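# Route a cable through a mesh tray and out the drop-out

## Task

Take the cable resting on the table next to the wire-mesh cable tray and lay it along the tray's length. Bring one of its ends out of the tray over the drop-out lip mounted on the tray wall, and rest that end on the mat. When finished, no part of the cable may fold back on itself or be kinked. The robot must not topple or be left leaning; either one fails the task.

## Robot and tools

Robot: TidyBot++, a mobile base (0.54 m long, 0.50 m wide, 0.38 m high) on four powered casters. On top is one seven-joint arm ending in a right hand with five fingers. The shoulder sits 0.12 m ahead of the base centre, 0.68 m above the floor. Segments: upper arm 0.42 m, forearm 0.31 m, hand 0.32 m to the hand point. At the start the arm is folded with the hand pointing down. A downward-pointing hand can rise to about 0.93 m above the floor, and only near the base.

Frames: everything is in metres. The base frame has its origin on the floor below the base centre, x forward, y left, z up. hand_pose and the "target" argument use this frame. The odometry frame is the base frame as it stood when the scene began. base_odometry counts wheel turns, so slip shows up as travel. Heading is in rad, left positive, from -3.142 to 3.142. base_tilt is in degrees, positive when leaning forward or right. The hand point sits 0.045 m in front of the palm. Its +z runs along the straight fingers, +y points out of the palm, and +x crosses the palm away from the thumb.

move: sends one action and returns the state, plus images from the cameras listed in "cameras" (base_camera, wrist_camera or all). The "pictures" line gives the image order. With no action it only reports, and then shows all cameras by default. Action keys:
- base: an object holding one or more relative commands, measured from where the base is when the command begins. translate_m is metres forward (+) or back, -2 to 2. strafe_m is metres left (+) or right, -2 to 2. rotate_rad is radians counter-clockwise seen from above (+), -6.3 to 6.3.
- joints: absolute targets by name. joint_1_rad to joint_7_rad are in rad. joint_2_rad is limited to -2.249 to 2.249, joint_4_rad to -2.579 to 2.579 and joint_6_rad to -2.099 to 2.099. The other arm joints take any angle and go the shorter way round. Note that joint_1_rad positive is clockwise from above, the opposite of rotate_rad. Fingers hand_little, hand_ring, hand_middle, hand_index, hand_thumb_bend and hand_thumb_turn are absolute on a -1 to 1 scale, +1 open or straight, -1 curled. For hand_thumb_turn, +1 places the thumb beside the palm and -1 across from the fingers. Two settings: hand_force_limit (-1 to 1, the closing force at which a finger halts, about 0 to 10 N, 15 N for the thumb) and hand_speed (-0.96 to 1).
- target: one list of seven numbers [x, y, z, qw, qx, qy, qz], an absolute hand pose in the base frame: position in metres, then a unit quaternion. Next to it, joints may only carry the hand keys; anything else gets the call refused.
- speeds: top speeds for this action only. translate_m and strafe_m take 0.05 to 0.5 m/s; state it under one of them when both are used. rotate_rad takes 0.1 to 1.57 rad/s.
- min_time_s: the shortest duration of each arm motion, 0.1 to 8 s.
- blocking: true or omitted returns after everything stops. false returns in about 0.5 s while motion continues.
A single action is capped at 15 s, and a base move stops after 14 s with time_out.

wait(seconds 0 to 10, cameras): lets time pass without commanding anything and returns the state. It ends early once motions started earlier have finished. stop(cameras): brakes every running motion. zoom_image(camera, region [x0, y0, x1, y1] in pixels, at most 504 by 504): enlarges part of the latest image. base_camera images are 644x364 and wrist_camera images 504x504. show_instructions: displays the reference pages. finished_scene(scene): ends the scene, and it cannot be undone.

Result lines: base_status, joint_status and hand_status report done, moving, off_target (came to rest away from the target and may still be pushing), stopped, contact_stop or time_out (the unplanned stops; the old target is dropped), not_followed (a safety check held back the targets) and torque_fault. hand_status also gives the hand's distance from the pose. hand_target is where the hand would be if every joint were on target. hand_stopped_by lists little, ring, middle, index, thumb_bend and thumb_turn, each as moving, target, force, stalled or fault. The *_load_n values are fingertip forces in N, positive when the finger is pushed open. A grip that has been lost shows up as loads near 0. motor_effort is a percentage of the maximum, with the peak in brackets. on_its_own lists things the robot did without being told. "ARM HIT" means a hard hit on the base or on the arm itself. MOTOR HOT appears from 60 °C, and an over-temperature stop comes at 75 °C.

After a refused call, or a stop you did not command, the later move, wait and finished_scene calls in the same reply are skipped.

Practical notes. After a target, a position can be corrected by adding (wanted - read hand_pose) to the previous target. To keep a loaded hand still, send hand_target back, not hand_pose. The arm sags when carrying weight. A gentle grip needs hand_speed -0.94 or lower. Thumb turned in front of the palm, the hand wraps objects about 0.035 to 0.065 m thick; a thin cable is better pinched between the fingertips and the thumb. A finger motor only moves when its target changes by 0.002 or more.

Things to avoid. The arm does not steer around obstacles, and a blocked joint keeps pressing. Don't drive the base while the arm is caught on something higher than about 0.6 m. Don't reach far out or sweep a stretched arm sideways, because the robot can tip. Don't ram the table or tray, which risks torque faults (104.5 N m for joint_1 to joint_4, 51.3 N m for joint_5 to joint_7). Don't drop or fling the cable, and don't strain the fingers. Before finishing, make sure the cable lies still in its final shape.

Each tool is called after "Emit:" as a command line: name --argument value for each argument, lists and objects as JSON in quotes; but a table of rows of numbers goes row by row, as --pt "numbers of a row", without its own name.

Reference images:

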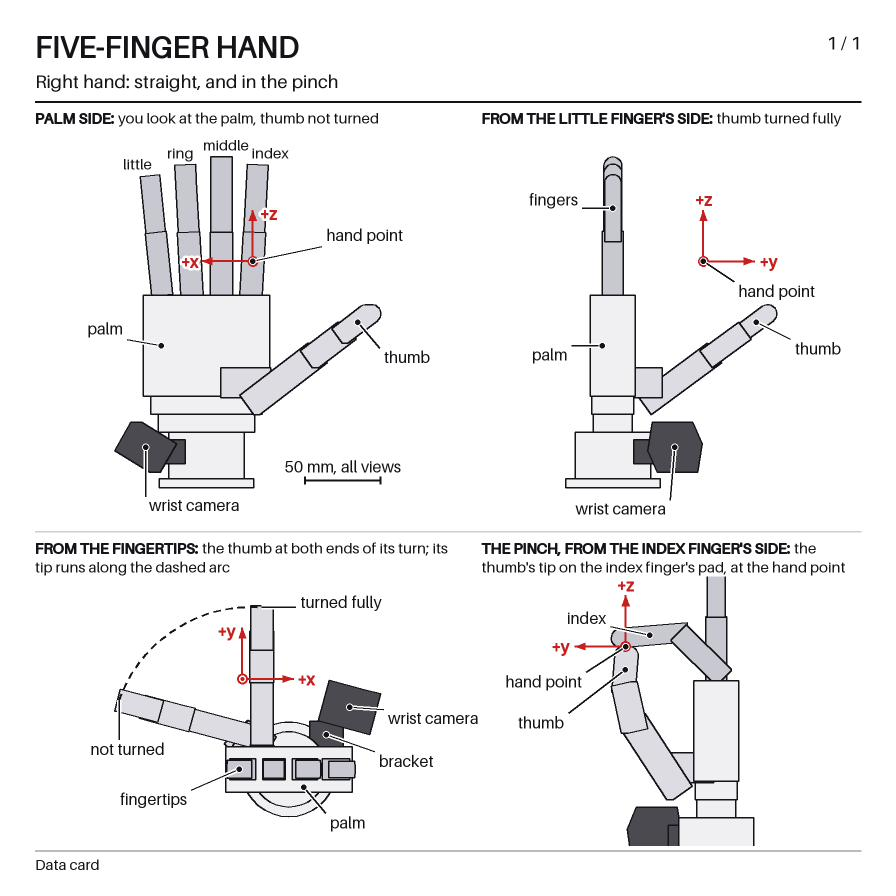

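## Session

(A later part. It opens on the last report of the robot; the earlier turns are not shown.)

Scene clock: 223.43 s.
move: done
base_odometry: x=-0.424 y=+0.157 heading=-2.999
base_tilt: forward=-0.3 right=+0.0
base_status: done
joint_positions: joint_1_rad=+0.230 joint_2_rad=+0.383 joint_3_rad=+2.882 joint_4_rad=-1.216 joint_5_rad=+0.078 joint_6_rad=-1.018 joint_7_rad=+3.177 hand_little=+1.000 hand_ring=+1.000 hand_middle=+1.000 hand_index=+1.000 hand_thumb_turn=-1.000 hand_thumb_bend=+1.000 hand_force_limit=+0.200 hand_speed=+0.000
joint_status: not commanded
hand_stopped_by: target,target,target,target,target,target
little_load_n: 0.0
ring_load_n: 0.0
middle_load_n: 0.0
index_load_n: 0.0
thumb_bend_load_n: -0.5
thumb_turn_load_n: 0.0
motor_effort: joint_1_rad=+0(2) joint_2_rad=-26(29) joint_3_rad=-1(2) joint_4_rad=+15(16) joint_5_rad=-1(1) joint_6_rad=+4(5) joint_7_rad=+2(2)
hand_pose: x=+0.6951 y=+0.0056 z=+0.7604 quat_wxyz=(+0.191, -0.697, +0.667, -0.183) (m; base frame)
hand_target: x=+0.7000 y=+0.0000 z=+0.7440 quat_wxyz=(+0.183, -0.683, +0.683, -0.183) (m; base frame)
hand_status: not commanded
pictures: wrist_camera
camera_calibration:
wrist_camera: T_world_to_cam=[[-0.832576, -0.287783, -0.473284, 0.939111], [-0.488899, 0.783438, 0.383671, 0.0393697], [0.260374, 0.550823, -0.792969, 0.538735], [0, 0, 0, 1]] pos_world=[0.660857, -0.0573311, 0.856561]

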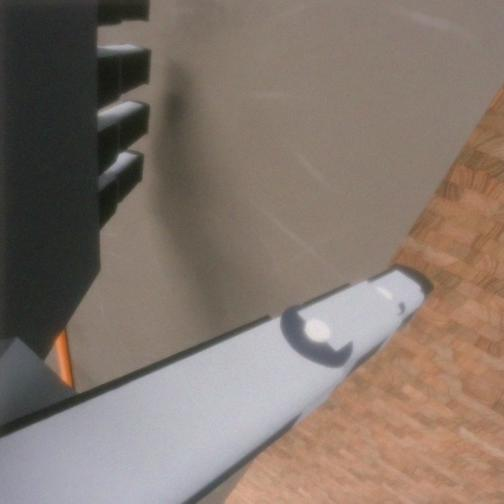

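Emit:
move --target '[0.70, 0, 0.80, 0.183, -0.683, 0.683, -0.183]' --min_time_s 1

Emit:
move --base '{"translate_m":0.16}'

Emit:
move --target '[0.705, 0, 0.74, 0.183, -0.683, 0.683, -0.183]' --min_time_s 1 --cameras '["wrist_camera"]'

Emit:
move --target '[0.705, 0, 0.72, 0.183, -0.683, 0.683, -0.183]' --min_time_s 1 --cameras '["wrist_camera"]'

Scene clock: 228.87 s.
move: done
base_odometry: x=-0.424 y=+0.157 heading=-2.999
base_tilt: forward=-0.3 right=+0.0
base_status: not commanded
joint_positions: joint_1_rad=+0.217 joint_2_rad=+0.383 joint_3_rad=+2.884 joint_4_rad=-1.069 joint_5_rad=+0.078 joint_6_rad=-1.133 joint_7_rad=+3.177 hand_little=+1.000 hand_ring=+1.000 hand_middle=+1.000 hand_index=+1.000 hand_thumb_turn=-1.000 hand_thumb_bend=+1.000 hand_force_limit=+0.200 hand_speed=+0.000
joint_status: not commanded
hand_stopped_by: target,target,target,target,target,target
little_load_n: 0.0
ring_load_n: 0.0
middle_load_n: 0.0
index_load_n: 0.0
thumb_bend_load_n: 0.0
thumb_turn_load_n: 0.0
motor_effort: joint_1_rad=+1(1) joint_2_rad=-26(27) joint_3_rad=-1(2) joint_4_rad=+15(16) joint_5_rad=+0(1) joint_6_rad=+4(5) joint_7_rad=+2(2)
hand_pose: x=+0.7024 y=+0.0069 z=+0.8097 quat_wxyz=(+0.202, -0.694, +0.664, -0.194) (m; base frame)
hand_target: x=+0.7000 y=+0.0000 z=+0.8000 quat_wxyz=(+0.183, -0.683, +0.683, -0.183) (m; base frame)
hand_status: done (0.012 m and 3.5 deg from the pose sent, 0.040 m and 2.6 deg at the start)
pictures: none

Scene clock: 230.43 s.
move: done
base_odometry: x=-0.582 y=+0.134 heading=-2.999
base_tilt: forward=-0.3 right=+0.0
base_status: done
joint_positions: joint_1_rad=+0.213 joint_2_rad=+0.390 joint_3_rad=+2.885 joint_4_rad=-1.068 joint_5_rad=+0.078 joint_6_rad=-1.137 joint_7_rad=+3.177 hand_little=+1.000 hand_ring=+1.000 hand_middle=+1.000 hand_index=+1.000 hand_thumb_turn=-1.000 hand_thumb_bend=+1.000 hand_force_limit=+0.200 hand_speed=+0.000
joint_status: not commanded
hand_stopped_by: target,target,target,target,target,target
little_load_n: 0.0
ring_load_n: 0.0
middle_load_n: 0.0
index_load_n: 0.0
thumb_bend_load_n: 0.0
thumb_turn_load_n: 0.0
motor_effort: joint_1_rad=+0(1) joint_2_rad=-27(30) joint_3_rad=-1(2) joint_4_rad=+15(16) joint_5_rad=+0(1) joint_6_rad=+4(5) joint_7_rad=+2(2)
hand_pose: x=+0.7023 y=+0.0082 z=+0.8056 quat_wxyz=(+0.199, -0.695, +0.664, -0.190) (m; base frame)
hand_target: x=+0.7000 y=+0.0000 z=+0.8000 quat_wxyz=(+0.183, -0.683, +0.683, -0.183) (m; base frame)
hand_status: not commanded
pictures: none

Scene clock: 231.73 s.
move: done
base_odometry: x=-0.582 y=+0.134 heading=-2.999
base_tilt: forward=-0.3 right=+0.0
base_status: not commanded
joint_positions: joint_1_rad=+0.228 joint_2_rad=+0.390 joint_3_rad=+2.878 joint_4_rad=-1.209 joint_5_rad=+0.085 joint_6_rad=-1.024 joint_7_rad=+3.172 hand_little=+1.000 hand_ring=+1.000 hand_middle=+1.000 hand_index=+1.000 hand_thumb_turn=-1.000 hand_thumb_bend=+1.000 hand_force_limit=+0.200 hand_speed=+0.000
joint_status: not commanded
hand_stopped_by: target,target,target,target,target,target
little_load_n: 0.0
ring_load_n: 0.0
middle_load_n: 0.0
index_load_n: 0.0
thumb_bend_load_n: 0.0
thumb_turn_load_n: 0.0
motor_effort: joint_1_rad=+0(1) joint_2_rad=-27(28) joint_3_rad=-1(2) joint_4_rad=+16(16) joint_5_rad=-1(1) joint_6_rad=+3(5) joint_7_rad=+1(2)
hand_pose: x=+0.6959 y=+0.0063 z=+0.7587 quat_wxyz=(+0.189, -0.697, +0.667, -0.182) (m; base frame)
hand_target: x=+0.7050 y=+0.0000 z=+0.7400 quat_wxyz=(+0.183, -0.683, +0.683, -0.183) (m; base frame)
hand_status: done (0.022 m and 2.5 deg from the pose sent, 0.066 m and 3.3 deg at the start)
pictures: wrist_camera
camera_calibration:
wrist_camera: T_world_to_cam=[[-0.835267, -0.288733, -0.467933, 0.936927], [-0.48687, 0.783851, 0.385404, 0.0370791], [0.255511, 0.549738, -0.7953, 0.541861], [0, 0, 0, 1]] pos_world=[0.662186, -0.0564243, 0.855071]

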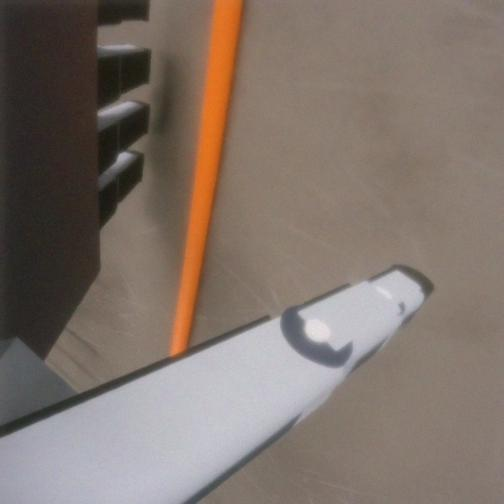

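Scene clock: 233.27 s.
move: done
base_odometry: x=-0.582 y=+0.134 heading=-2.999
base_tilt: forward=-0.3 right=+0.0
base_status: not commanded
joint_positions: joint_1_rad=+0.242 joint_2_rad=+0.390 joint_3_rad=+2.859 joint_4_rad=-1.247 joint_5_rad=+0.098 joint_6_rad=-0.970 joint_7_rad=+3.160 hand_little=+1.000 hand_ring=+1.000 hand_middle=+1.000 hand_index=+1.000 hand_thumb_turn=-1.000 hand_thumb_bend=+1.000 hand_force_limit=+0.200 hand_speed=+0.000
joint_status: not commanded
hand_stopped_by: target,target,target,target,target,target
little_load_n: 0.0
ring_load_n: 0.0
middle_load_n: -2.5
index_load_n: 0.0
thumb_bend_load_n: 0.0
thumb_turn_load_n: 0.0
motor_effort: joint_1_rad=+0(1) joint_2_rad=-18(27) joint_3_rad=-1(2) joint_4_rad=+12(16) joint_5_rad=+0(1) joint_6_rad=+5(6) joint_7_rad=+1(2)
hand_pose: x=+0.7004 y=+0.0065 z=+0.7502 quat_wxyz=(+0.195, -0.695, +0.666, -0.188) (m; base frame)
hand_target: x=+0.7050 y=+0.0000 z=+0.7200 quat_wxyz=(+0.183, -0.683, +0.683, -0.183) (m; base frame)
hand_status: done (0.031 m and 2.8 deg from the pose sent, 0.040 m and 2.5 deg at the start)
pictures: wrist_camera
camera_calibration:
wrist_camera: T_world_to_cam=[[-0.826887, -0.286173, -0.484111, 0.943015], [-0.492101, 0.784877, 0.376569, 0.0527004], [0.272204, 0.549612, -0.78983, 0.518052], [0, 0, 0, 1]] pos_world=[0.664685, -0.0562255, 0.845852]

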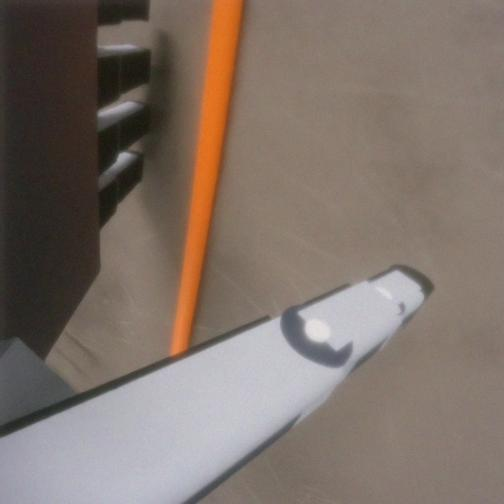

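Emit:
move --target '[0.705, 0, 0.732, 0.183, -0.683, 0.683, -0.183]' --min_time_s 1

Emit:
move --base '{"translate_m":-0.06}' --speeds '{"translate_m":0.08}' --cameras '["wrist_camera"]'

Scene clock: 235.23 s.
move: done
base_odometry: x=-0.582 y=+0.134 heading=-2.999
base_tilt: forward=-0.4 right=+0.0
base_status: not commanded
joint_positions: joint_1_rad=+0.242 joint_2_rad=+0.390 joint_3_rad=+2.859 joint_4_rad=-1.247 joint_5_rad=+0.098 joint_6_rad=-0.970 joint_7_rad=+3.160 hand_little=+1.000 hand_ring=+1.000 hand_middle=+1.000 hand_index=+1.000 hand_thumb_turn=-1.000 hand_thumb_bend=+1.000 hand_force_limit=+0.200 hand_speed=+0.000
joint_status: not commanded
hand_stopped_by: target,target,target,target,target,target
little_load_n: 0.0
ring_load_n: 0.0
middle_load_n: -3.0
index_load_n: 0.0
thumb_bend_load_n: 0.0
thumb_turn_load_n: 0.0
motor_effort: joint_1_rad=+0(1) joint_2_rad=-18(19) joint_3_rad=-1(1) joint_4_rad=+12(13) joint_5_rad=+0(1) joint_6_rad=+5(6) joint_7_rad=+1(2)
hand_pose: x=+0.7005 y=+0.0065 z=+0.7502 quat_wxyz=(+0.195, -0.695, +0.666, -0.188) (m; base frame)
hand_target: x=+0.7050 y=+0.0000 z=+0.7320 quat_wxyz=(+0.183, -0.683, +0.683, -0.183) (m; base frame)
hand_status: done (0.020 m and 2.8 deg from the pose sent, 0.020 m and 2.8 deg at the start)
pictures: none

Scene clock: 236.53 s.
move: done
base_odometry: x=-0.523 y=+0.143 heading=-2.999
base_tilt: forward=-0.4 right=+0.0
base_status: done
joint_positions: joint_1_rad=+0.242 joint_2_rad=+0.398 joint_3_rad=+2.859 joint_4_rad=-1.243 joint_5_rad=+0.099 joint_6_rad=-0.948 joint_7_rad=+3.160 hand_little=+1.000 hand_ring=+1.000 hand_middle=+1.000 hand_index=+1.000 hand_thumb_turn=-1.000 hand_thumb_bend=+1.000 hand_force_limit=+0.200 hand_speed=+0.000
joint_status: not commanded
hand_stopped_by: target,target,target,target,target,target
little_load_n: 0.0
ring_load_n: 0.5
middle_load_n: 0.0
index_load_n: 0.0
thumb_bend_load_n: 0.0
thumb_turn_load_n: 0.0
motor_effort: joint_1_rad=+1(1) joint_2_rad=-24(27) joint_3_rad=-1(2) joint_4_rad=+12(15) joint_5_rad=+0(1) joint_6_rad=+1(6) joint_7_rad=+2(2)
hand_pose: x=+0.7088 y=+0.0062 z=+0.7497 quat_wxyz=(+0.202, -0.693, +0.665, -0.194) (m; base frame)
hand_target: x=+0.7050 y=+0.0000 z=+0.7320 quat_wxyz=(+0.183, -0.683, +0.683, -0.183) (m; base frame)
hand_status: not commanded
pictures: wrist_camera
camera_calibration:
wrist_camera: T_world_to_cam=[[-0.818394, -0.284768, -0.499137, 0.954816], [-0.498203, 0.784481, 0.3693, 0.0670287], [0.286399, 0.550905, -0.783887, 0.501089], [0, 0, 0, 1]] pos_world=[0.671299, -0.0567337, 0.844628]

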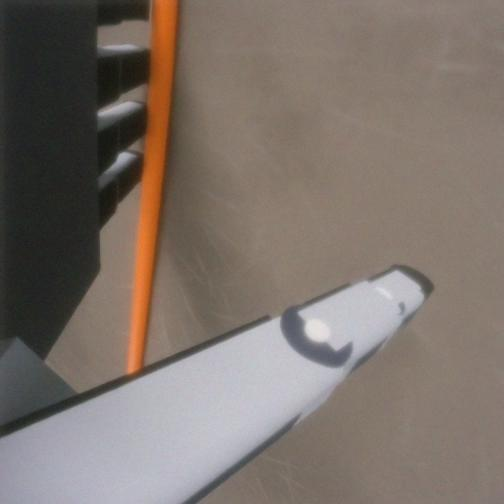

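Emit:
move --base '{"translate_m":-0.12}' --speeds '{"translate_m":0.08}' --cameras '["wrist_camera"]'

Scene clock: 238.93 s.
move: done
base_odometry: x=-0.404 y=+0.160 heading=-2.999
base_tilt: forward=-0.4 right=+0.0
base_status: done
joint_positions: joint_1_rad=+0.242 joint_2_rad=+0.397 joint_3_rad=+2.859 joint_4_rad=-1.235 joint_5_rad=+0.099 joint_6_rad=-0.946 joint_7_rad=+3.160 hand_little=+1.000 hand_ring=+1.000 hand_middle=+1.000 hand_index=+1.000 hand_thumb_turn=-1.000 hand_thumb_bend=+1.000 hand_force_limit=+0.200 hand_speed=+0.000
joint_status: not commanded
hand_stopped_by: target,target,target,target,target,target
little_load_n: 0.0
ring_load_n: 0.0
middle_load_n: 0.5
index_load_n: 0.0
thumb_bend_load_n: 0.0
thumb_turn_load_n: 0.0
motor_effort: joint_1_rad=+0(2) joint_2_rad=-23(26) joint_3_rad=+0(1) joint_4_rad=+12(14) joint_5_rad=+2(2) joint_6_rad=+1(4) joint_7_rad=+2(2)
hand_pose: x=+0.7121 y=+0.0058 z=+0.7538 quat_wxyz=(+0.205, -0.691, +0.664, -0.198) (m; base frame)
hand_target: x=+0.7050 y=+0.0000 z=+0.7320 quat_wxyz=(+0.183, -0.683, +0.683, -0.183) (m; base frame)
hand_status: not commanded
pictures: wrist_camera
camera_calibration:
wrist_camera: T_world_to_cam=[[-0.8132, -0.284134, -0.507911, 0.962391], [-0.501542, 0.784859, 0.363939, 0.0738388], [0.295231, 0.550694, -0.780753, 0.494882], [0, 0, 0, 1]] pos_world=[0.673545, -0.057033, 0.848317]

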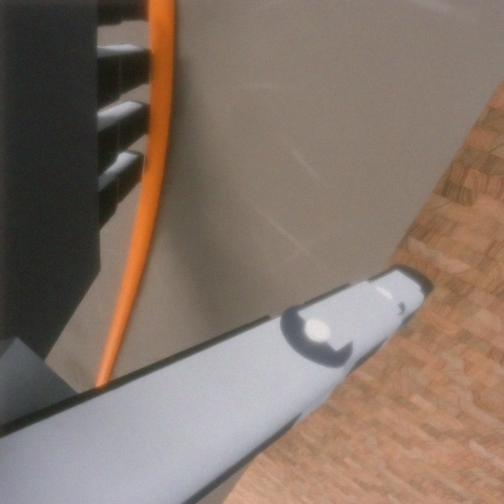

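Emit:
move --target '[0.68, 0, 0.88, 0.2706, -0.6533, 0.6533, -0.2706]' --min_time_s 1.5

Emit:
move --base '{"strafe_m":-0.33}' --joints '{"hand_index":-0.1,"hand_middle":-0.1,"hand_ring":-0.1,"hand_little":-0.1}' --target '[0.68, 0, 0.90, 0.3536, -0.6124, 0.6124, -0.3536]' --min_time_s 1.5 --cameras '["wrist_camera"]'

Scene clock: 242.03 s.
move: done
base_odometry: x=-0.404 y=+0.160 heading=-2.999
base_tilt: forward=-0.4 right=+0.0
base_status: not commanded
joint_positions: joint_1_rad=+0.211 joint_2_rad=+0.191 joint_3_rad=+2.978 joint_4_rad=-1.236 joint_5_rad=+0.018 joint_6_rad=-0.946 joint_7_rad=+3.162 hand_little=+1.000 hand_ring=+1.000 hand_middle=+1.000 hand_index=+1.000 hand_thumb_turn=-1.000 hand_thumb_bend=+1.000 hand_force_limit=+0.200 hand_speed=+0.000
joint_status: not commanded
hand_stopped_by: target,target,target,target,target,target
little_load_n: 0.0
ring_load_n: 0.0
middle_load_n: 0.0
index_load_n: 0.0
thumb_bend_load_n: -0.5
thumb_turn_load_n: 0.0
motor_effort: joint_1_rad=+0(2) joint_2_rad=-22(28) joint_3_rad=+0(2) joint_4_rad=+16(16) joint_5_rad=+0(2) joint_6_rad=+6(6) joint_7_rad=+1(2)
hand_pose: x=+0.6881 y=-0.0088 z=+0.8683 quat_wxyz=(+0.260, -0.642, +0.668, -0.271) (m; base frame)
hand_target: x=+0.6800 y=+0.0000 z=+0.8800 quat_wxyz=(+0.271, -0.653, +0.653, -0.271) (m; base frame)
hand_status: done (0.017 m and 2.4 deg from the pose sent, 0.130 m and 12.1 deg at the start)
pictures: none

Scene clock: 244.20 s.
move: done
base_odometry: x=-0.451 y=+0.487 heading=-2.999
base_tilt: forward=-0.3 right=+0.0
base_status: done
joint_positions: joint_1_rad=+0.036 joint_2_rad=+0.027 joint_3_rad=+3.204 joint_4_rad=-1.522 joint_5_rad=-0.119 joint_6_rad=-0.603 joint_7_rad=+3.270 hand_little=-0.100 hand_ring=-0.100 hand_middle=-0.100 hand_index=-0.100 hand_thumb_turn=-1.000 hand_thumb_bend=+1.000 hand_force_limit=+0.200 hand_speed=+0.000
joint_status: all done
hand_stopped_by: target,target,target,target,target,target
little_load_n: 0.0
ring_load_n: 0.0
middle_load_n: 0.0
index_load_n: 0.0
thumb_bend_load_n: 0.0
thumb_turn_load_n: 0.0
motor_effort: joint_1_rad=+0(2) joint_2_rad=-17(22) joint_3_rad=+0(2) joint_4_rad=+17(17) joint_5_rad=+0(2) joint_6_rad=+6(7) joint_7_rad=+2(2)
hand_pose: x=+0.6820 y=-0.0033 z=+0.8835 quat_wxyz=(+0.336, -0.612, +0.631, -0.339) (m; base frame)
hand_target: x=+0.6800 y=+0.0000 z=+0.9000 quat_wxyz=(+0.354, -0.612, +0.612, -0.354) (m; base frame)
hand_status: done (0.017 m and 3.4 deg from the pose sent, 0.034 m and 16.0 deg at the start)
pictures: wrist_camera
camera_calibration:
wrist_camera: T_world_to_cam=[[-0.55431, -0.229322, -0.800095, 1.08299], [-0.556194, 0.817199, 0.15111, 0.244122], [0.619184, 0.52877, -0.580529, 0.212199], [0, 0, 0, 1]] pos_world=[0.604699, -0.0633487, 0.952791]

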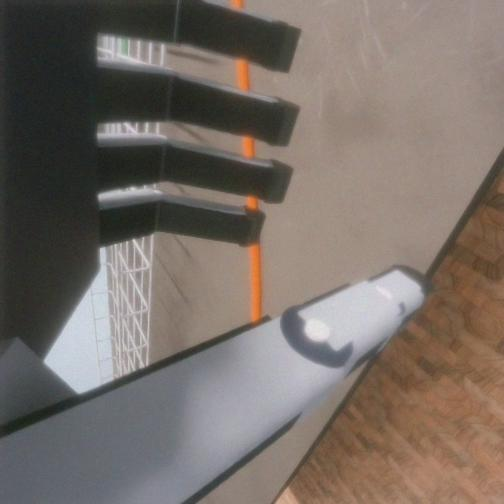

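Emit:
move --base '{"translate_m":0.19}' --joints '{"hand_index":1,"hand_middle":1,"hand_ring":1,"hand_little":1}' --target '[0.68, 0, 0.82, 0.183, -0.683, 0.683, -0.183]' --min_time_s 1.5 --cameras '["wrist_camera"]'

Scene clock: 248.83 s.
move: done
base_odometry: x=-0.639 y=+0.460 heading=-3.000
base_tilt: forward=-0.3 right=+0.0
base_status: done
joint_positions: joint_1_rad=+0.191 joint_2_rad=+0.328 joint_3_rad=+2.942 joint_4_rad=-1.079 joint_5_rad=+0.027 joint_6_rad=-1.172 joint_7_rad=+3.214 hand_little=+1.000 hand_ring=+1.000 hand_middle=+1.000 hand_index=+1.000 hand_thumb_turn=-1.000 hand_thumb_bend=+1.000 hand_force_limit=+0.200 hand_speed=+0.000
joint_status: all done
hand_stopped_by: target,target,target,target,target,target
little_load_n: 0.0
ring_load_n: 0.0
middle_load_n: 0.0
index_load_n: 0.0
thumb_bend_load_n: -0.5
thumb_turn_load_n: 0.0
motor_effort: joint_1_rad=+0(2) joint_2_rad=-25(28) joint_3_rad=-1(1) joint_4_rad=+15(18) joint_5_rad=+0(2) joint_6_rad=+4(7) joint_7_rad=+2(2)
hand_pose: x=+0.6808 y=+0.0090 z=+0.8306 quat_wxyz=(+0.204, -0.697, +0.660, -0.194) (m; base frame)
hand_target: x=+0.6800 y=+0.0000 z=+0.8200 quat_wxyz=(+0.183, -0.683, +0.683, -0.183) (m; base frame)
hand_status: done (0.014 m and 4.1 deg from the pose sent, 0.064 m and 27.0 deg at the start)
pictures: wrist_camera
camera_calibration:
wrist_camera: T_world_to_cam=[[-0.813034, -0.296311, -0.501173, 0.971292], [-0.509931, 0.777827, 0.367363, 0.0307941], [0.280972, 0.554243, -0.783498, 0.57429], [0, 0, 0, 1]] pos_world=[0.644037, -0.0544439, 0.925428]

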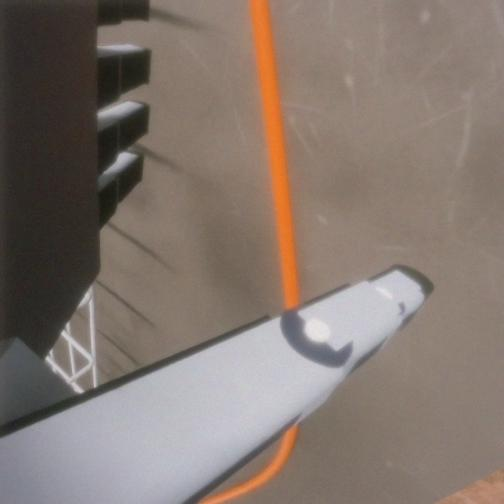

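Emit:
move --target '[0.71, 0, 0.79, 0.183, -0.683, 0.683, -0.183]' --min_time_s 1

Emit:
move --target '[0.71, 0, 0.735, 0.183, -0.683, 0.683, -0.183]' --min_time_s 1.5 --cameras '["wrist_camera"]'

Emit:
move --target '[0.71, 0, 0.725, 0.183, -0.683, 0.683, -0.183]' --min_time_s 1

Scene clock: 252.17 s.
move: done
base_odometry: x=-0.639 y=+0.460 heading=-3.000
base_tilt: forward=-0.3 right=+0.0
base_status: not commanded
joint_positions: joint_1_rad=+0.191 joint_2_rad=+0.398 joint_3_rad=+2.918 joint_4_rad=-1.068 joint_5_rad=+0.061 joint_6_rad=-1.174 joint_7_rad=+3.194 hand_little=+1.000 hand_ring=+1.000 hand_middle=+1.000 hand_index=+1.000 hand_thumb_turn=-1.000 hand_thumb_bend=+1.000 hand_force_limit=+0.200 hand_speed=+0.000
joint_status: not commanded
hand_stopped_by: target,target,target,target,target,target
little_load_n: 0.0
ring_load_n: 0.0
middle_load_n: 0.0
index_load_n: 0.0
thumb_bend_load_n: 0.0
thumb_turn_load_n: 0.0
motor_effort: joint_1_rad=+0(1) joint_2_rad=-27(28) joint_3_rad=-1(1) joint_4_rad=+15(16) joint_5_rad=-1(1) joint_6_rad=+3(5) joint_7_rad=+1(2)
hand_pose: x=+0.6921 y=+0.0089 z=+0.7956 quat_wxyz=(+0.183, -0.703, +0.665, -0.173) (m; base frame)
hand_target: x=+0.7100 y=+0.0000 z=+0.7900 quat_wxyz=(+0.183, -0.683, +0.683, -0.183) (m; base frame)
hand_status: done (0.021 m and 3.2 deg from the pose sent, 0.051 m and 4.1 deg at the start)
pictures: none

Scene clock: 253.97 s.
move: done
base_odometry: x=-0.639 y=+0.460 heading=-3.000
base_tilt: forward=-0.3 right=+0.0
base_status: not commanded
joint_positions: joint_1_rad=+0.226 joint_2_rad=+0.399 joint_3_rad=+2.876 joint_4_rad=-1.202 joint_5_rad=+0.091 joint_6_rad=-1.017 joint_7_rad=+3.168 hand_little=+1.000 hand_ring=+1.000 hand_middle=+1.000 hand_index=+1.000 hand_thumb_turn=-1.000 hand_thumb_bend=+1.000 hand_force_limit=+0.200 hand_speed=+0.000
joint_status: not commanded
hand_stopped_by: target,target,target,target,target,target
little_load_n: 0.0
ring_load_n: 0.0
middle_load_n: 0.0
index_load_n: 0.0
thumb_bend_load_n: 0.0
thumb_turn_load_n: 0.0
motor_effort: joint_1_rad=+0(1) joint_2_rad=-27(27) joint_3_rad=-2(2) joint_4_rad=+15(16) joint_5_rad=+0(1) joint_6_rad=+4(5) joint_7_rad=+2(2)
hand_pose: x=+0.7009 y=+0.0067 z=+0.7574 quat_wxyz=(+0.190, -0.697, +0.666, -0.184) (m; base frame)
hand_target: x=+0.7100 y=+0.0000 z=+0.7350 quat_wxyz=(+0.183, -0.683, +0.683, -0.183) (m; base frame)
hand_status: done (0.025 m and 2.6 deg from the pose sent, 0.064 m and 3.2 deg at the start)
pictures: wrist_camera
camera_calibration:
wrist_camera: T_world_to_cam=[[-0.832574, -0.289472, -0.472257, 0.94198], [-0.48928, 0.784004, 0.382025, 0.043981], [0.259666, 0.54913, -0.794374, 0.535786], [0, 0, 0, 1]] pos_world=[0.666661, -0.0560204, 0.85367]

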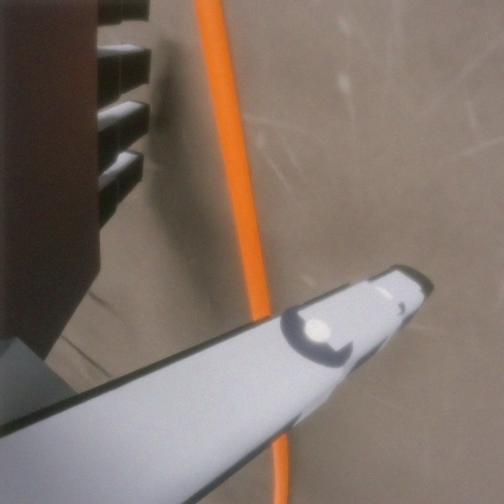

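Scene clock: 255.27 s.
move: done
base_odometry: x=-0.639 y=+0.460 heading=-3.000
base_tilt: forward=-0.3 right=+0.0
base_status: not commanded
joint_positions: joint_1_rad=+0.233 joint_2_rad=+0.399 joint_3_rad=+2.867 joint_4_rad=-1.225 joint_5_rad=+0.099 joint_6_rad=-0.988 joint_7_rad=+3.162 hand_little=+1.000 hand_ring=+1.000 hand_middle=+1.000 hand_index=+1.000 hand_thumb_turn=-1.000 hand_thumb_bend=+1.000 hand_force_limit=+0.200 hand_speed=+0.000
joint_status: not commanded
hand_stopped_by: target,target,target,target,target,target
little_load_n: 0.0
ring_load_n: 0.0
middle_load_n: 0.0
index_load_n: 0.0
thumb_bend_load_n: 0.0
thumb_turn_load_n: 0.0
motor_effort: joint_1_rad=+0(1) joint_2_rad=-25(27) joint_3_rad=-1(2) joint_4_rad=+15(16) joint_5_rad=+0(1) joint_6_rad=+4(5) joint_7_rad=+2(2)
hand_pose: x=+0.7027 y=+0.0063 z=+0.7513 quat_wxyz=(+0.192, -0.696, +0.666, -0.187) (m; base frame)
hand_target: x=+0.7100 y=+0.0000 z=+0.7250 quat_wxyz=(+0.183, -0.683, +0.683, -0.183) (m; base frame)
hand_status: done (0.028 m and 2.7 deg from the pose sent, 0.034 m and 2.6 deg at the start)
pictures: none

Emit:
move --base '{"translate_m":-0.17}' --speeds '{"translate_m":0.08}' --cameras '["wrist_camera"]'

Emit:
move --target '[0.68, 0, 0.88, 0.2706, -0.6533, 0.6533, -0.2706]' --min_time_s 1.5 --cameras '["wrist_camera"]'

Scene clock: 259.07 s.
move: done
base_odometry: x=-0.471 y=+0.484 heading=-2.999
base_tilt: forward=-0.3 right=+0.0
base_status: done
joint_positions: joint_1_rad=+0.236 joint_2_rad=+0.404 joint_3_rad=+2.865 joint_4_rad=-1.227 joint_5_rad=+0.103 joint_6_rad=-0.972 joint_7_rad=+3.161 hand_little=+1.000 hand_ring=+1.000 hand_middle=+1.000 hand_index=+1.000 hand_thumb_turn=-1.000 hand_thumb_bend=+1.000 hand_force_limit=+0.200 hand_speed=+0.000
joint_status: not commanded
hand_stopped_by: target,target,target,target,target,target
little_load_n: 0.0
ring_load_n: 0.0
middle_load_n: -0.5
index_load_n: 0.0
thumb_bend_load_n: 0.0
thumb_turn_load_n: 0.0
motor_effort: joint_1_rad=+0(1) joint_2_rad=-24(28) joint_3_rad=-2(2) joint_4_rad=+14(15) joint_5_rad=-1(2) joint_6_rad=+4(4) joint_7_rad=+2(2)
hand_pose: x=+0.7073 y=+0.0039 z=+0.7501 quat_wxyz=(+0.195, -0.694, +0.666, -0.191) (m; base frame)
hand_target: x=+0.7100 y=+0.0000 z=+0.7250 quat_wxyz=(+0.183, -0.683, +0.683, -0.183) (m; base frame)
hand_status: not commanded
pictures: wrist_camera
camera_calibration:
wrist_camera: T_world_to_cam=[[-0.825405, -0.287163, -0.48605, 0.948341], [-0.492531, 0.787065, 0.371405, 0.0623779], [0.275899, 0.545954, -0.791084, 0.515862], [0, 0, 0, 1]] pos_world=[0.671162, -0.0584044, 0.845864]

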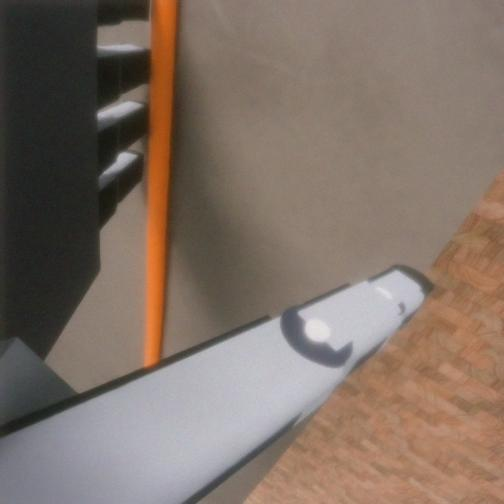

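Scene clock: 260.93 s.
move: done
base_odometry: x=-0.471 y=+0.484 heading=-2.999
base_tilt: forward=-0.4 right=+0.0
base_status: not commanded
joint_positions: joint_1_rad=+0.211 joint_2_rad=+0.190 joint_3_rad=+2.978 joint_4_rad=-1.229 joint_5_rad=+0.018 joint_6_rad=-0.972 joint_7_rad=+3.162 hand_little=+1.000 hand_ring=+1.000 hand_middle=+1.000 hand_index=+1.000 hand_thumb_turn=-1.000 hand_thumb_bend=+1.000 hand_force_limit=+0.200 hand_speed=+0.000
joint_status: not commanded
hand_stopped_by: target,target,target,target,target,target
little_load_n: 0.0
ring_load_n: 0.0
middle_load_n: 0.0
index_load_n: 0.0
thumb_bend_load_n: 0.0
thumb_turn_load_n: 0.0
motor_effort: joint_1_rad=+0(1) joint_2_rad=-22(28) joint_3_rad=+0(2) joint_4_rad=+16(16) joint_5_rad=+0(1) joint_6_rad=+5(6) joint_7_rad=+1(2)
hand_pose: x=+0.6824 y=-0.0086 z=+0.8675 quat_wxyz=(+0.254, -0.645, +0.670, -0.265) (m; base frame)
hand_target: x=+0.6800 y=+0.0000 z=+0.8800 quat_wxyz=(+0.271, -0.653, +0.653, -0.271) (m; base frame)
hand_status: done (0.015 m and 2.9 deg from the pose sent, 0.133 m and 13.5 deg at the start)
pictures: wrist_camera
camera_calibration:
wrist_camera: T_world_to_cam=[[-0.731954, -0.2245, -0.643306, 1.05444], [-0.495202, 0.823785, 0.275958, 0.101271], [0.467994, 0.520555, -0.714146, 0.42436], [0, 0, 0, 1]] pos_world=[0.623357, -0.0676058, 0.953439]

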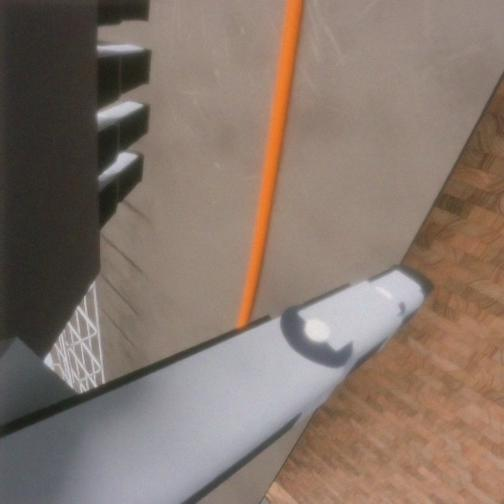

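Emit:
move --joints '{"hand_index":-0.35,"hand_middle":-0.35,"hand_ring":-0.35,"hand_little":-0.35,"hand_force_limit":0}' --target '[0.80, 0, 0.78, 0.38, -0.5963, 0.5963, -0.38]' --min_time_s 2 --cameras '["wrist_camera"]'

Scene clock: 265.63 s.
move: done
base_odometry: x=-0.471 y=+0.484 heading=-2.999
base_tilt: forward=-0.4 right=+0.0
base_status: not commanded
joint_positions: joint_1_rad=+0.357 joint_2_rad=+0.294 joint_3_rad=+2.768 joint_4_rad=-1.617 joint_5_rad=+0.661 joint_6_rad=-0.127 joint_7_rad=+2.608 hand_little=-0.350 hand_ring=-0.350 hand_middle=-0.350 hand_index=-0.350 hand_thumb_turn=-1.000 hand_thumb_bend=+1.000 hand_force_limit=+0.000 hand_speed=+0.000
joint_status: all done
hand_stopped_by: target,target,target,target,target,target
little_load_n: 0.0
ring_load_n: 0.0
middle_load_n: 0.0
index_load_n: 0.0
thumb_bend_load_n: 0.0
thumb_turn_load_n: 0.0
motor_effort: joint_1_rad=+0(1) joint_2_rad=-24(25) joint_3_rad=-2(2) joint_4_rad=+16(17) joint_5_rad=+1(2) joint_6_rad=+6(7) joint_7_rad=+2(2)
hand_pose: x=+0.7962 y=-0.0104 z=+0.7979 quat_wxyz=(+0.368, -0.597, +0.592, -0.397) (m; base frame)
hand_target: x=+0.8000 y=+0.0000 z=+0.7800 quat_wxyz=(+0.380, -0.596, +0.596, -0.380) (m; base frame)
hand_status: done (0.021 m and 2.5 deg from the pose sent, 0.147 m and 22.0 deg at the start)
pictures: wrist_camera
camera_calibration:
wrist_camera: T_world_to_cam=[[-0.427446, -0.276715, -0.86065, 1.02304], [-0.578123, 0.815569, 0.0249072, 0.444496], [0.695027, 0.508208, -0.508587, -0.0224846], [0, 0, 0, 1]] pos_world=[0.709895, -0.0680005, 0.857971]

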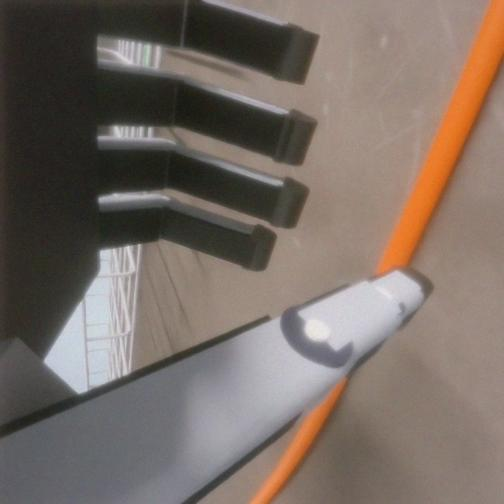

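Emit:
move --target '[0.808, 0, 0.725, 0.38, -0.5963, 0.5963, -0.38]' --min_time_s 1.5 --cameras '["wrist_camera"]'

Emit:
move --target '[0.808, 0, 0.705, 0.38, -0.5963, 0.5963, -0.38]' --min_time_s 1.5 --cameras '["wrist_camera"]'

Scene clock: 268.70 s.
move: done
base_odometry: x=-0.471 y=+0.484 heading=-2.999
base_tilt: forward=-0.3 right=+0.0
base_status: not commanded
joint_positions: joint_1_rad=+0.044 joint_2_rad=+0.333 joint_3_rad=+3.182 joint_4_rad=-1.710 joint_5_rad=+0.728 joint_6_rad=+0.090 joint_7_rad=+2.452 hand_little=-0.350 hand_ring=-0.350 hand_middle=-0.350 hand_index=-0.350 hand_thumb_turn=-1.000 hand_thumb_bend=+1.000 hand_force_limit=+0.000 hand_speed=+0.000
joint_status: not commanded
hand_stopped_by: target,target,target,target,target,target
little_load_n: 0.0
ring_load_n: 0.5
middle_load_n: 0.0
index_load_n: 0.0
thumb_bend_load_n: 0.5
thumb_turn_load_n: 0.0
motor_effort: joint_1_rad=+0(1) joint_2_rad=-26(26) joint_3_rad=+0(2) joint_4_rad=+16(16) joint_5_rad=-1(1) joint_6_rad=+5(6) joint_7_rad=+2(2)
hand_pose: x=+0.8085 y=-0.0065 z=+0.7534 quat_wxyz=(+0.380, -0.591, +0.589, -0.399) (m; base frame)
hand_target: x=+0.8080 y=+0.0000 z=+0.7250 quat_wxyz=(+0.380, -0.596, +0.596, -0.380) (m; base frame)
hand_status: done (0.029 m and 2.3 deg from the pose sent, 0.075 m and 2.5 deg at the start)
pictures: wrist_camera
camera_calibration:
wrist_camera: T_world_to_cam=[[-0.406977, -0.266474, -0.873706, 0.984343], [-0.582992, 0.812127, 0.0238684, 0.454297], [0.7032, 0.519078, -0.485869, -0.0793266], [0, 0, 0, 1]] pos_world=[0.721239, -0.0654688, 0.81064]

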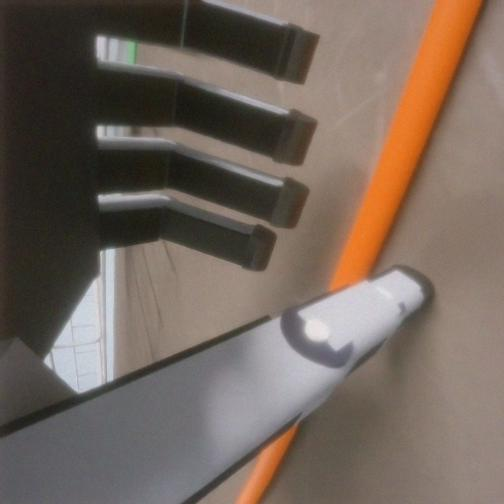

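Scene clock: 270.50 s.
move: done
base_odometry: x=-0.471 y=+0.484 heading=-2.999
base_tilt: forward=-0.4 right=+0.0
base_status: not commanded
joint_positions: joint_1_rad=-0.033 joint_2_rad=+0.335 joint_3_rad=+3.292 joint_4_rad=-1.737 joint_5_rad=+0.727 joint_6_rad=+0.169 joint_7_rad=+2.452 hand_little=-0.350 hand_ring=-0.350 hand_middle=-0.350 hand_index=-0.350 hand_thumb_turn=-1.000 hand_thumb_bend=+1.000 hand_force_limit=+0.000 hand_speed=+0.000
joint_status: not commanded
hand_stopped_by: target,target,target,target,target,target
little_load_n: 0.0
ring_load_n: 0.5
middle_load_n: 0.0
index_load_n: 0.0
thumb_bend_load_n: 0.5
thumb_turn_load_n: -0.5
motor_effort: joint_1_rad=+0(1) joint_2_rad=-22(26) joint_3_rad=+0(1) joint_4_rad=+14(16) joint_5_rad=-1(2) joint_6_rad=+4(6) joint_7_rad=+2(2)
hand_pose: x=+0.8105 y=-0.0052 z=+0.7537 quat_wxyz=(+0.389, -0.594, +0.575, -0.408) (m; base frame)
hand_target: x=+0.8080 y=+0.0000 z=+0.7050 quat_wxyz=(+0.380, -0.596, +0.596, -0.380) (m; base frame)
hand_status: done (0.049 m and 4.2 deg from the pose sent, 0.049 m and 2.3 deg at the start)
pictures: wrist_camera
camera_calibration:
wrist_camera: T_world_to_cam=[[-0.374432, -0.286348, -0.881933, 0.965487], [-0.599782, 0.800147, -0.00515142, 0.489806], [0.707151, 0.527039, -0.471347, -0.095348], [0, 0, 0, 1]] pos_world=[0.722711, -0.0651993, 0.809076]

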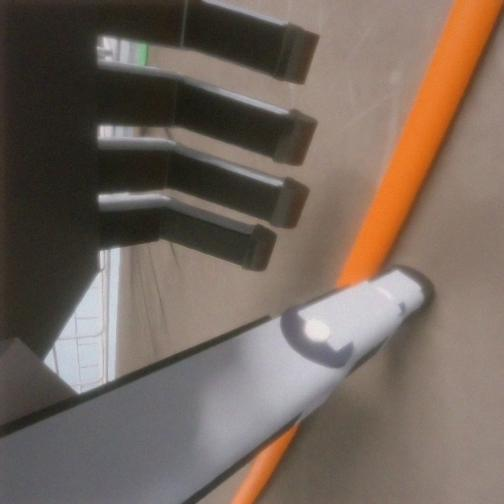

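Emit:
move --target '[0.808, 0, 0.735, 0.38, -0.5963, 0.5963, -0.38]' --min_time_s 1

Emit:
move --joints '{"hand_thumb_bend":0.6,"hand_force_limit":-0.5,"hand_speed":-0.6}'

Emit:
move --target '[0.806, 0, 0.705, 0.38, -0.5963, 0.5963, -0.38]' --min_time_s 1.5 --cameras '["wrist_camera"]'

Scene clock: 274.43 s.
move: done
base_odometry: x=-0.471 y=+0.484 heading=-2.999
base_tilt: forward=-0.3 right=+0.0
base_status: not commanded
joint_positions: joint_1_rad=+0.079 joint_2_rad=+0.335 joint_3_rad=+3.153 joint_4_rad=-1.721 joint_5_rad=+0.772 joint_6_rad=+0.131 joint_7_rad=+2.425 hand_little=-0.350 hand_ring=-0.350 hand_middle=-0.350 hand_index=-0.350 hand_thumb_turn=-1.000 hand_thumb_bend=+0.999 hand_force_limit=+0.000 hand_speed=+0.000
joint_status: not commanded
hand_stopped_by: target,target,target,target,target,target
little_load_n: 0.0
ring_load_n: 0.0
middle_load_n: 0.0
index_load_n: 0.0
thumb_bend_load_n: -2.0
thumb_turn_load_n: -2.0
motor_effort: joint_1_rad=-1(2) joint_2_rad=-24(24) joint_3_rad=-1(1) joint_4_rad=+13(14) joint_5_rad=+0(1) joint_6_rad=+5(5) joint_7_rad=+1(2)
hand_pose: x=+0.8086 y=-0.0034 z=+0.7536 quat_wxyz=(+0.392, -0.595, +0.580, -0.396) (m; base frame)
hand_target: x=+0.8080 y=+0.0000 z=+0.7350 quat_wxyz=(+0.380, -0.596, +0.596, -0.380) (m; base frame)
hand_status: done (0.019 m and 2.9 deg from the pose sent, 0.020 m and 4.2 deg at the start)
pictures: none

Scene clock: 275.63 s.
move: done
base_odometry: x=-0.471 y=+0.484 heading=-2.999
base_tilt: forward=-0.4 right=+0.0
base_status: not commanded
joint_positions: joint_1_rad=+0.079 joint_2_rad=+0.335 joint_3_rad=+3.148 joint_4_rad=-1.721 joint_5_rad=+0.772 joint_6_rad=+0.127 joint_7_rad=+2.425 hand_little=-0.350 hand_ring=-0.350 hand_middle=-0.350 hand_index=-0.350 hand_thumb_turn=-1.000 hand_thumb_bend=+0.600 hand_force_limit=-0.500 hand_speed=-0.600
joint_status: all done
hand_stopped_by: target,target,target,target,target,target
little_load_n: 0.0
ring_load_n: 0.0
middle_load_n: 0.0
index_load_n: 0.0
thumb_bend_load_n: 0.5
thumb_turn_load_n: 0.0
motor_effort: joint_1_rad=+0(1) joint_2_rad=-25(27) joint_3_rad=+0(1) joint_4_rad=+16(16) joint_5_rad=-1(1) joint_6_rad=+5(6) joint_7_rad=+1(2)
hand_pose: x=+0.8081 y=-0.0014 z=+0.7528 quat_wxyz=(+0.391, -0.596, +0.580, -0.394) (m; base frame)
hand_target: x=+0.8080 y=+0.0000 z=+0.7350 quat_wxyz=(+0.380, -0.596, +0.596, -0.380) (m; base frame)
hand_status: not commanded
pictures: none

Scene clock: 277.43 s.
move: done
base_odometry: x=-0.471 y=+0.484 heading=-2.999
base_tilt: forward=-0.4 right=+0.0
base_status: not commanded
joint_positions: joint_1_rad=-0.037 joint_2_rad=+0.335 joint_3_rad=+3.295 joint_4_rad=-1.742 joint_5_rad=+0.729 joint_6_rad=+0.175 joint_7_rad=+2.425 hand_little=-0.350 hand_ring=-0.350 hand_middle=-0.350 hand_index=-0.350 hand_thumb_turn=-1.000 hand_thumb_bend=+0.600 hand_force_limit=-0.500 hand_speed=-0.600
joint_status: not commanded
hand_stopped_by: target,target,target,target,target,target
little_load_n: 0.0
ring_load_n: 0.5
middle_load_n: 0.0
index_load_n: 0.0
thumb_bend_load_n: -0.5
thumb_turn_load_n: -0.5
motor_effort: joint_1_rad=+0(1) joint_2_rad=-21(26) joint_3_rad=+0(1) joint_4_rad=+13(16) joint_5_rad=+0(2) joint_6_rad=+4(6) joint_7_rad=+1(2)
hand_pose: x=+0.8099 y=-0.0017 z=+0.7528 quat_wxyz=(+0.395, -0.587, +0.581, -0.401) (m; base frame)
hand_target: x=+0.8060 y=+0.0000 z=+0.7050 quat_wxyz=(+0.380, -0.596, +0.596, -0.380) (m; base frame)
hand_status: done (0.048 m and 3.6 deg from the pose sent, 0.048 m and 2.8 deg at the start)
pictures: wrist_camera
camera_calibration:
wrist_camera: T_world_to_cam=[[-0.376206, -0.262755, -0.888498, 0.971947], [-0.596021, 0.80283, 0.014945, 0.468514], [0.709386, 0.535186, -0.458637, -0.108544], [0, 0, 0, 1]] pos_world=[0.721896, -0.0626617, 0.806789]

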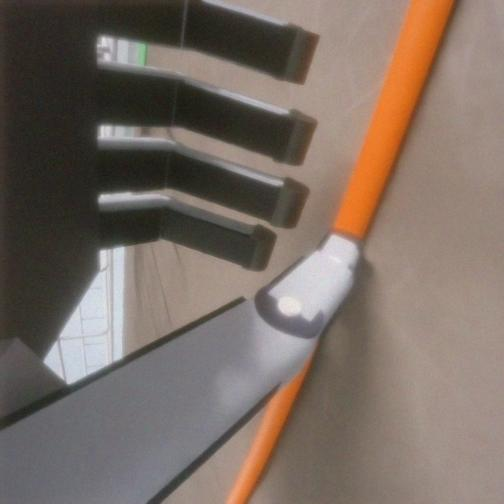

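Emit:
move --target '[0.806, 0, 0.73, 0.38, -0.5963, 0.5963, -0.38]' --min_time_s 1

Emit:
move --joints '{"hand_thumb_bend":-0.2,"hand_force_limit":-0.5,"hand_speed":-0.85}' --cameras '["wrist_camera"]'

Scene clock: 281.57 s.
move: done
base_odometry: x=-0.471 y=+0.484 heading=-2.999
base_tilt: forward=-0.3 right=+0.0
base_status: not commanded
joint_positions: joint_1_rad=+0.045 joint_2_rad=+0.335 joint_3_rad=+3.197 joint_4_rad=-1.733 joint_5_rad=+0.751 joint_6_rad=+0.156 joint_7_rad=+2.425 hand_little=-0.350 hand_ring=-0.350 hand_middle=-0.350 hand_index=-0.350 hand_thumb_turn=-1.000 hand_thumb_bend=+0.600 hand_force_limit=-0.500 hand_speed=-0.600
joint_status: not commanded
hand_stopped_by: target,target,target,target,target,target
little_load_n: 0.0
ring_load_n: 0.0
middle_load_n: 0.0
index_load_n: 0.0
thumb_bend_load_n: -1.5
thumb_turn_load_n: -1.0
motor_effort: joint_1_rad=-1(2) joint_2_rad=-22(22) joint_3_rad=+0(1) joint_4_rad=+13(14) joint_5_rad=-1(2) joint_6_rad=+4(5) joint_7_rad=+1(2)
hand_pose: x=+0.8086 y=-0.0014 z=+0.7524 quat_wxyz=(+0.397, -0.590, +0.582, -0.395) (m; base frame)
hand_target: x=+0.8060 y=+0.0000 z=+0.7300 quat_wxyz=(+0.380, -0.596, +0.596, -0.380) (m; base frame)
hand_status: done (0.023 m and 3.1 deg from the pose sent, 0.023 m and 3.6 deg at the start)
pictures: none

Scene clock: 285.00 s.
move: off_target
base_odometry: x=-0.471 y=+0.484 heading=-2.999
base_tilt: forward=-0.3 right=+0.0
base_status: not commanded
joint_positions: joint_1_rad=+0.045 joint_2_rad=+0.335 joint_3_rad=+3.195 joint_4_rad=-1.733 joint_5_rad=+0.751 joint_6_rad=+0.149 joint_7_rad=+2.425 hand_little=-0.350 hand_ring=-0.350 hand_middle=-0.350 hand_index=-0.350 hand_thumb_turn=-1.000 hand_thumb_bend=+0.381 hand_force_limit=-0.500 hand_speed=-0.850
joint_status: hand_thumb_bend off_target (ended at +0.381, target -0.200); the others done
hand_stopped_by: target,target,target,target,force,target
little_load_n: 0.0
ring_load_n: 0.0
middle_load_n: 1.0
index_load_n: 0.0
thumb_bend_load_n: 5.0
thumb_turn_load_n: 0.5
motor_effort: joint_1_rad=+0(1) joint_2_rad=-26(26) joint_3_rad=+0(1) joint_4_rad=+16(16) joint_5_rad=-1(2) joint_6_rad=+5(6) joint_7_rad=+1(2)
hand_pose: x=+0.8079 y=-0.0016 z=+0.7511 quat_wxyz=(+0.395, -0.591, +0.583, -0.394) (m; base frame)
hand_target: x=+0.8060 y=+0.0000 z=+0.7300 quat_wxyz=(+0.380, -0.596, +0.596, -0.380) (m; base frame)
hand_status: not commanded
pictures: wrist_camera
camera_calibration:
wrist_camera: T_world_to_cam=[[-0.385995, -0.259622, -0.885214, 0.975156], [-0.60132, 0.798517, 0.0280092, 0.461732], [0.699587, 0.543109, -0.46434, -0.0957832], [0, 0, 0, 1]] pos_world=[0.721063, -0.0635082, 0.805813]

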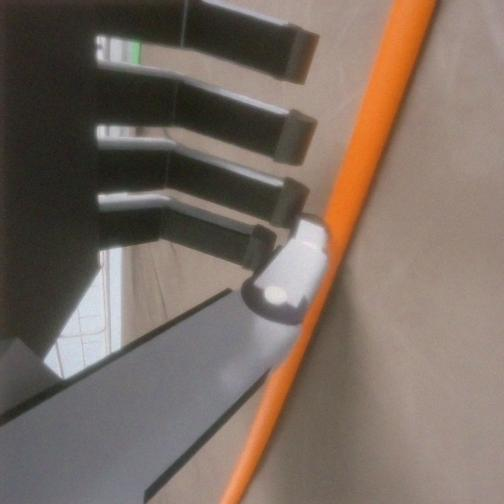

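Emit:
move --joints '{"hand_thumb_bend":1,"hand_speed":0}' --target '[0.81, 0, 0.82, 0.38, -0.5963, 0.5963, -0.38]' --min_time_s 1 --cameras '["wrist_camera"]'

Scene clock: 289.93 s.
move: done
base_odometry: x=-0.471 y=+0.484 heading=-2.999
base_tilt: forward=-0.3 right=+0.0
base_status: not commanded
joint_positions: joint_1_rad=+0.423 joint_2_rad=+0.335 joint_3_rad=+2.659 joint_4_rad=-1.531 joint_5_rad=+0.555 joint_6_rad=-0.178 joint_7_rad=+2.706 hand_little=-0.350 hand_ring=-0.350 hand_middle=-0.350 hand_index=-0.350 hand_thumb_turn=-1.000 hand_thumb_bend=+1.000 hand_force_limit=-0.500 hand_speed=+0.000
joint_status: all done
hand_stopped_by: target,target,target,target,target,target
little_load_n: 0.0
ring_load_n: 0.0
middle_load_n: 0.0
index_load_n: 0.0
thumb_bend_load_n: 0.0
thumb_turn_load_n: 0.5
motor_effort: joint_1_rad=-1(1) joint_2_rad=-24(27) joint_3_rad=-2(3) joint_4_rad=+16(17) joint_5_rad=+1(1) joint_6_rad=+6(7) joint_7_rad=+1(2)
hand_pose: x=+0.8127 y=+0.0010 z=+0.8151 quat_wxyz=(+0.388, -0.590, +0.597, -0.381) (m; base frame)
hand_target: x=+0.8100 y=+0.0000 z=+0.8200 quat_wxyz=(+0.380, -0.596, +0.596, -0.380) (m; base frame)
hand_status: done (0.006 m and 1.2 deg from the pose sent, 0.069 m and 2.8 deg at the start)
pictures: wrist_camera
camera_calibration:
wrist_camera: T_world_to_cam=[[-0.418131, -0.237851, -0.876694, 1.05349], [-0.589351, 0.805451, 0.0625634, 0.422879], [0.691254, 0.54284, -0.476962, -0.0538164], [0, 0, 0, 1]] pos_world=[0.726921, -0.0608217, 0.871461]

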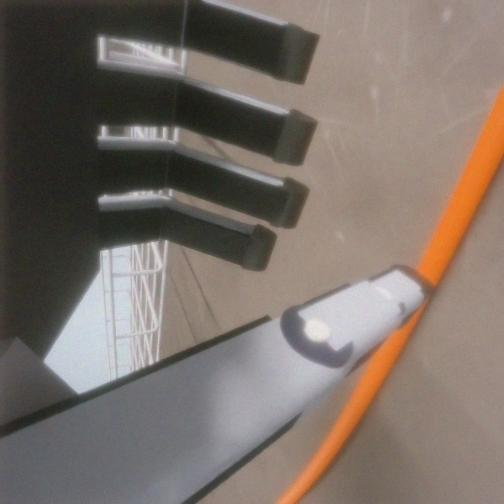

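Emit:
move --joints '{"hand_thumb_bend": 0.35, "hand_index": 0.25, "hand_middle": 0.2, "hand_ring": 0.2, "hand_little": 0.2, "hand_force_limit": 0.0, "hand_speed": 0}' --cameras '["all"]'

Scene clock: 299.10 s.
move: done
base_odometry: x=-0.471 y=+0.484 heading=-2.999
base_tilt: forward=-0.3 right=+0.0
base_status: not commanded
joint_positions: joint_1_rad=+0.423 joint_2_rad=+0.335 joint_3_rad=+2.659 joint_4_rad=-1.531 joint_5_rad=+0.553 joint_6_rad=-0.181 joint_7_rad=+2.708 hand_little=+0.200 hand_ring=+0.200 hand_middle=+0.200 hand_index=+0.250 hand_thumb_turn=-1.000 hand_thumb_bend=+0.350 hand_force_limit=+0.000 hand_speed=+0.000
joint_status: all done
hand_stopped_by: target,target,target,target,target,target
little_load_n: 0.0
ring_load_n: 0.0
middle_load_n: 0.0
index_load_n: 0.0
thumb_bend_load_n: 0.0
thumb_turn_load_n: 0.0
motor_effort: joint_1_rad=+0(1) joint_2_rad=-25(25) joint_3_rad=-3(3) joint_4_rad=+16(17) joint_5_rad=+1(1) joint_6_rad=+6(7) joint_7_rad=+1(2)
hand_pose: x=+0.8123 y=+0.0007 z=+0.8145 quat_wxyz=(+0.387, -0.590, +0.597, -0.381) (m; base frame)
hand_target: x=+0.8100 y=+0.0000 z=+0.8200 quat_wxyz=(+0.380, -0.596, +0.596, -0.380) (m; base frame)
hand_status: not commanded
pictures: base_camera, wrist_camera
camera_calibration:
wrist_camera: T_world_to_cam=[[-0.420517, -0.23848, -0.875381, 1.05358], [-0.588796, 0.805797, 0.0633238, 0.421778], [0.690278, 0.54205, -0.479268, -0.0509063], [0, 0, 0, 1]] pos_world=[0.726527, -0.0610168, 0.871174]

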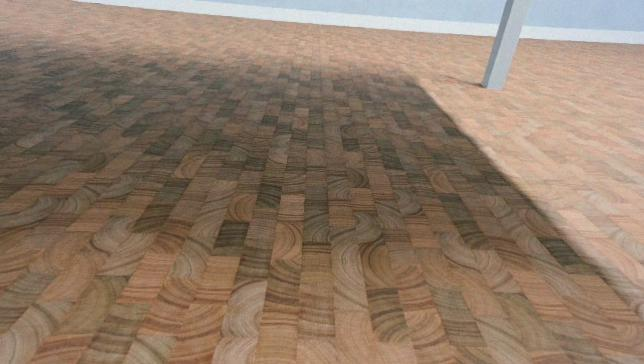

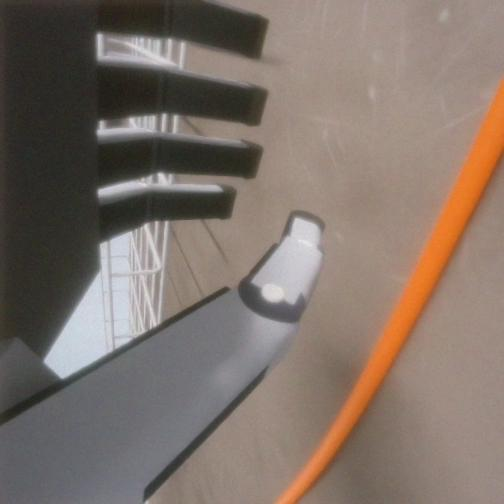

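Emit:
move --target '[0.797, 0.0, 0.752, 0.38, -0.5963, 0.5963, -0.38]' --min_time_s 2 --cameras '["wrist_camera"]'

Scene clock: 302.50 s.
move: done
base_odometry: x=-0.471 y=+0.484 heading=-2.999
base_tilt: forward=-0.4 right=+0.0
base_status: not commanded
joint_positions: joint_1_rad=+0.208 joint_2_rad=+0.335 joint_3_rad=+2.965 joint_4_rad=-1.690 joint_5_rad=+0.790 joint_6_rad=-0.008 joint_7_rad=+2.434 hand_little=+0.200 hand_ring=+0.200 hand_middle=+0.200 hand_index=+0.250 hand_thumb_turn=-1.000 hand_thumb_bend=+0.350 hand_force_limit=+0.000 hand_speed=+0.000
joint_status: not commanded
hand_stopped_by: target,target,target,target,target,target
little_load_n: 0.0
ring_load_n: 0.0
middle_load_n: 0.0
index_load_n: 0.0
thumb_bend_load_n: 0.0
thumb_turn_load_n: 0.0
motor_effort: joint_1_rad=+0(1) joint_2_rad=-26(26) joint_3_rad=-1(2) joint_4_rad=+16(17) joint_5_rad=+0(2) joint_6_rad=+5(7) joint_7_rad=+2(2)
hand_pose: x=+0.7989 y=-0.0067 z=+0.7472 quat_wxyz=(+0.367, -0.600, +0.600, -0.382) (m; base frame)
hand_target: x=+0.7970 y=+0.0000 z=+0.7520 quat_wxyz=(+0.380, -0.596, +0.596, -0.380) (m; base frame)
hand_status: done (0.008 m and 1.6 deg from the pose sent, 0.064 m and 1.1 deg at the start)
pictures: wrist_camera
camera_calibration:
wrist_camera: T_world_to_cam=[[-0.450109, -0.261754, -0.853749, 0.994523], [-0.581421, 0.811553, 0.0577163, 0.422469], [0.677755, 0.522366, -0.517476, -0.0314815], [0, 0, 0, 1]] pos_world=[0.714612, -0.0660906, 0.808399]

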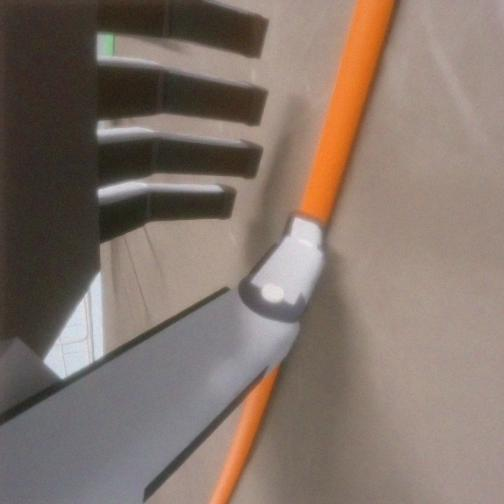

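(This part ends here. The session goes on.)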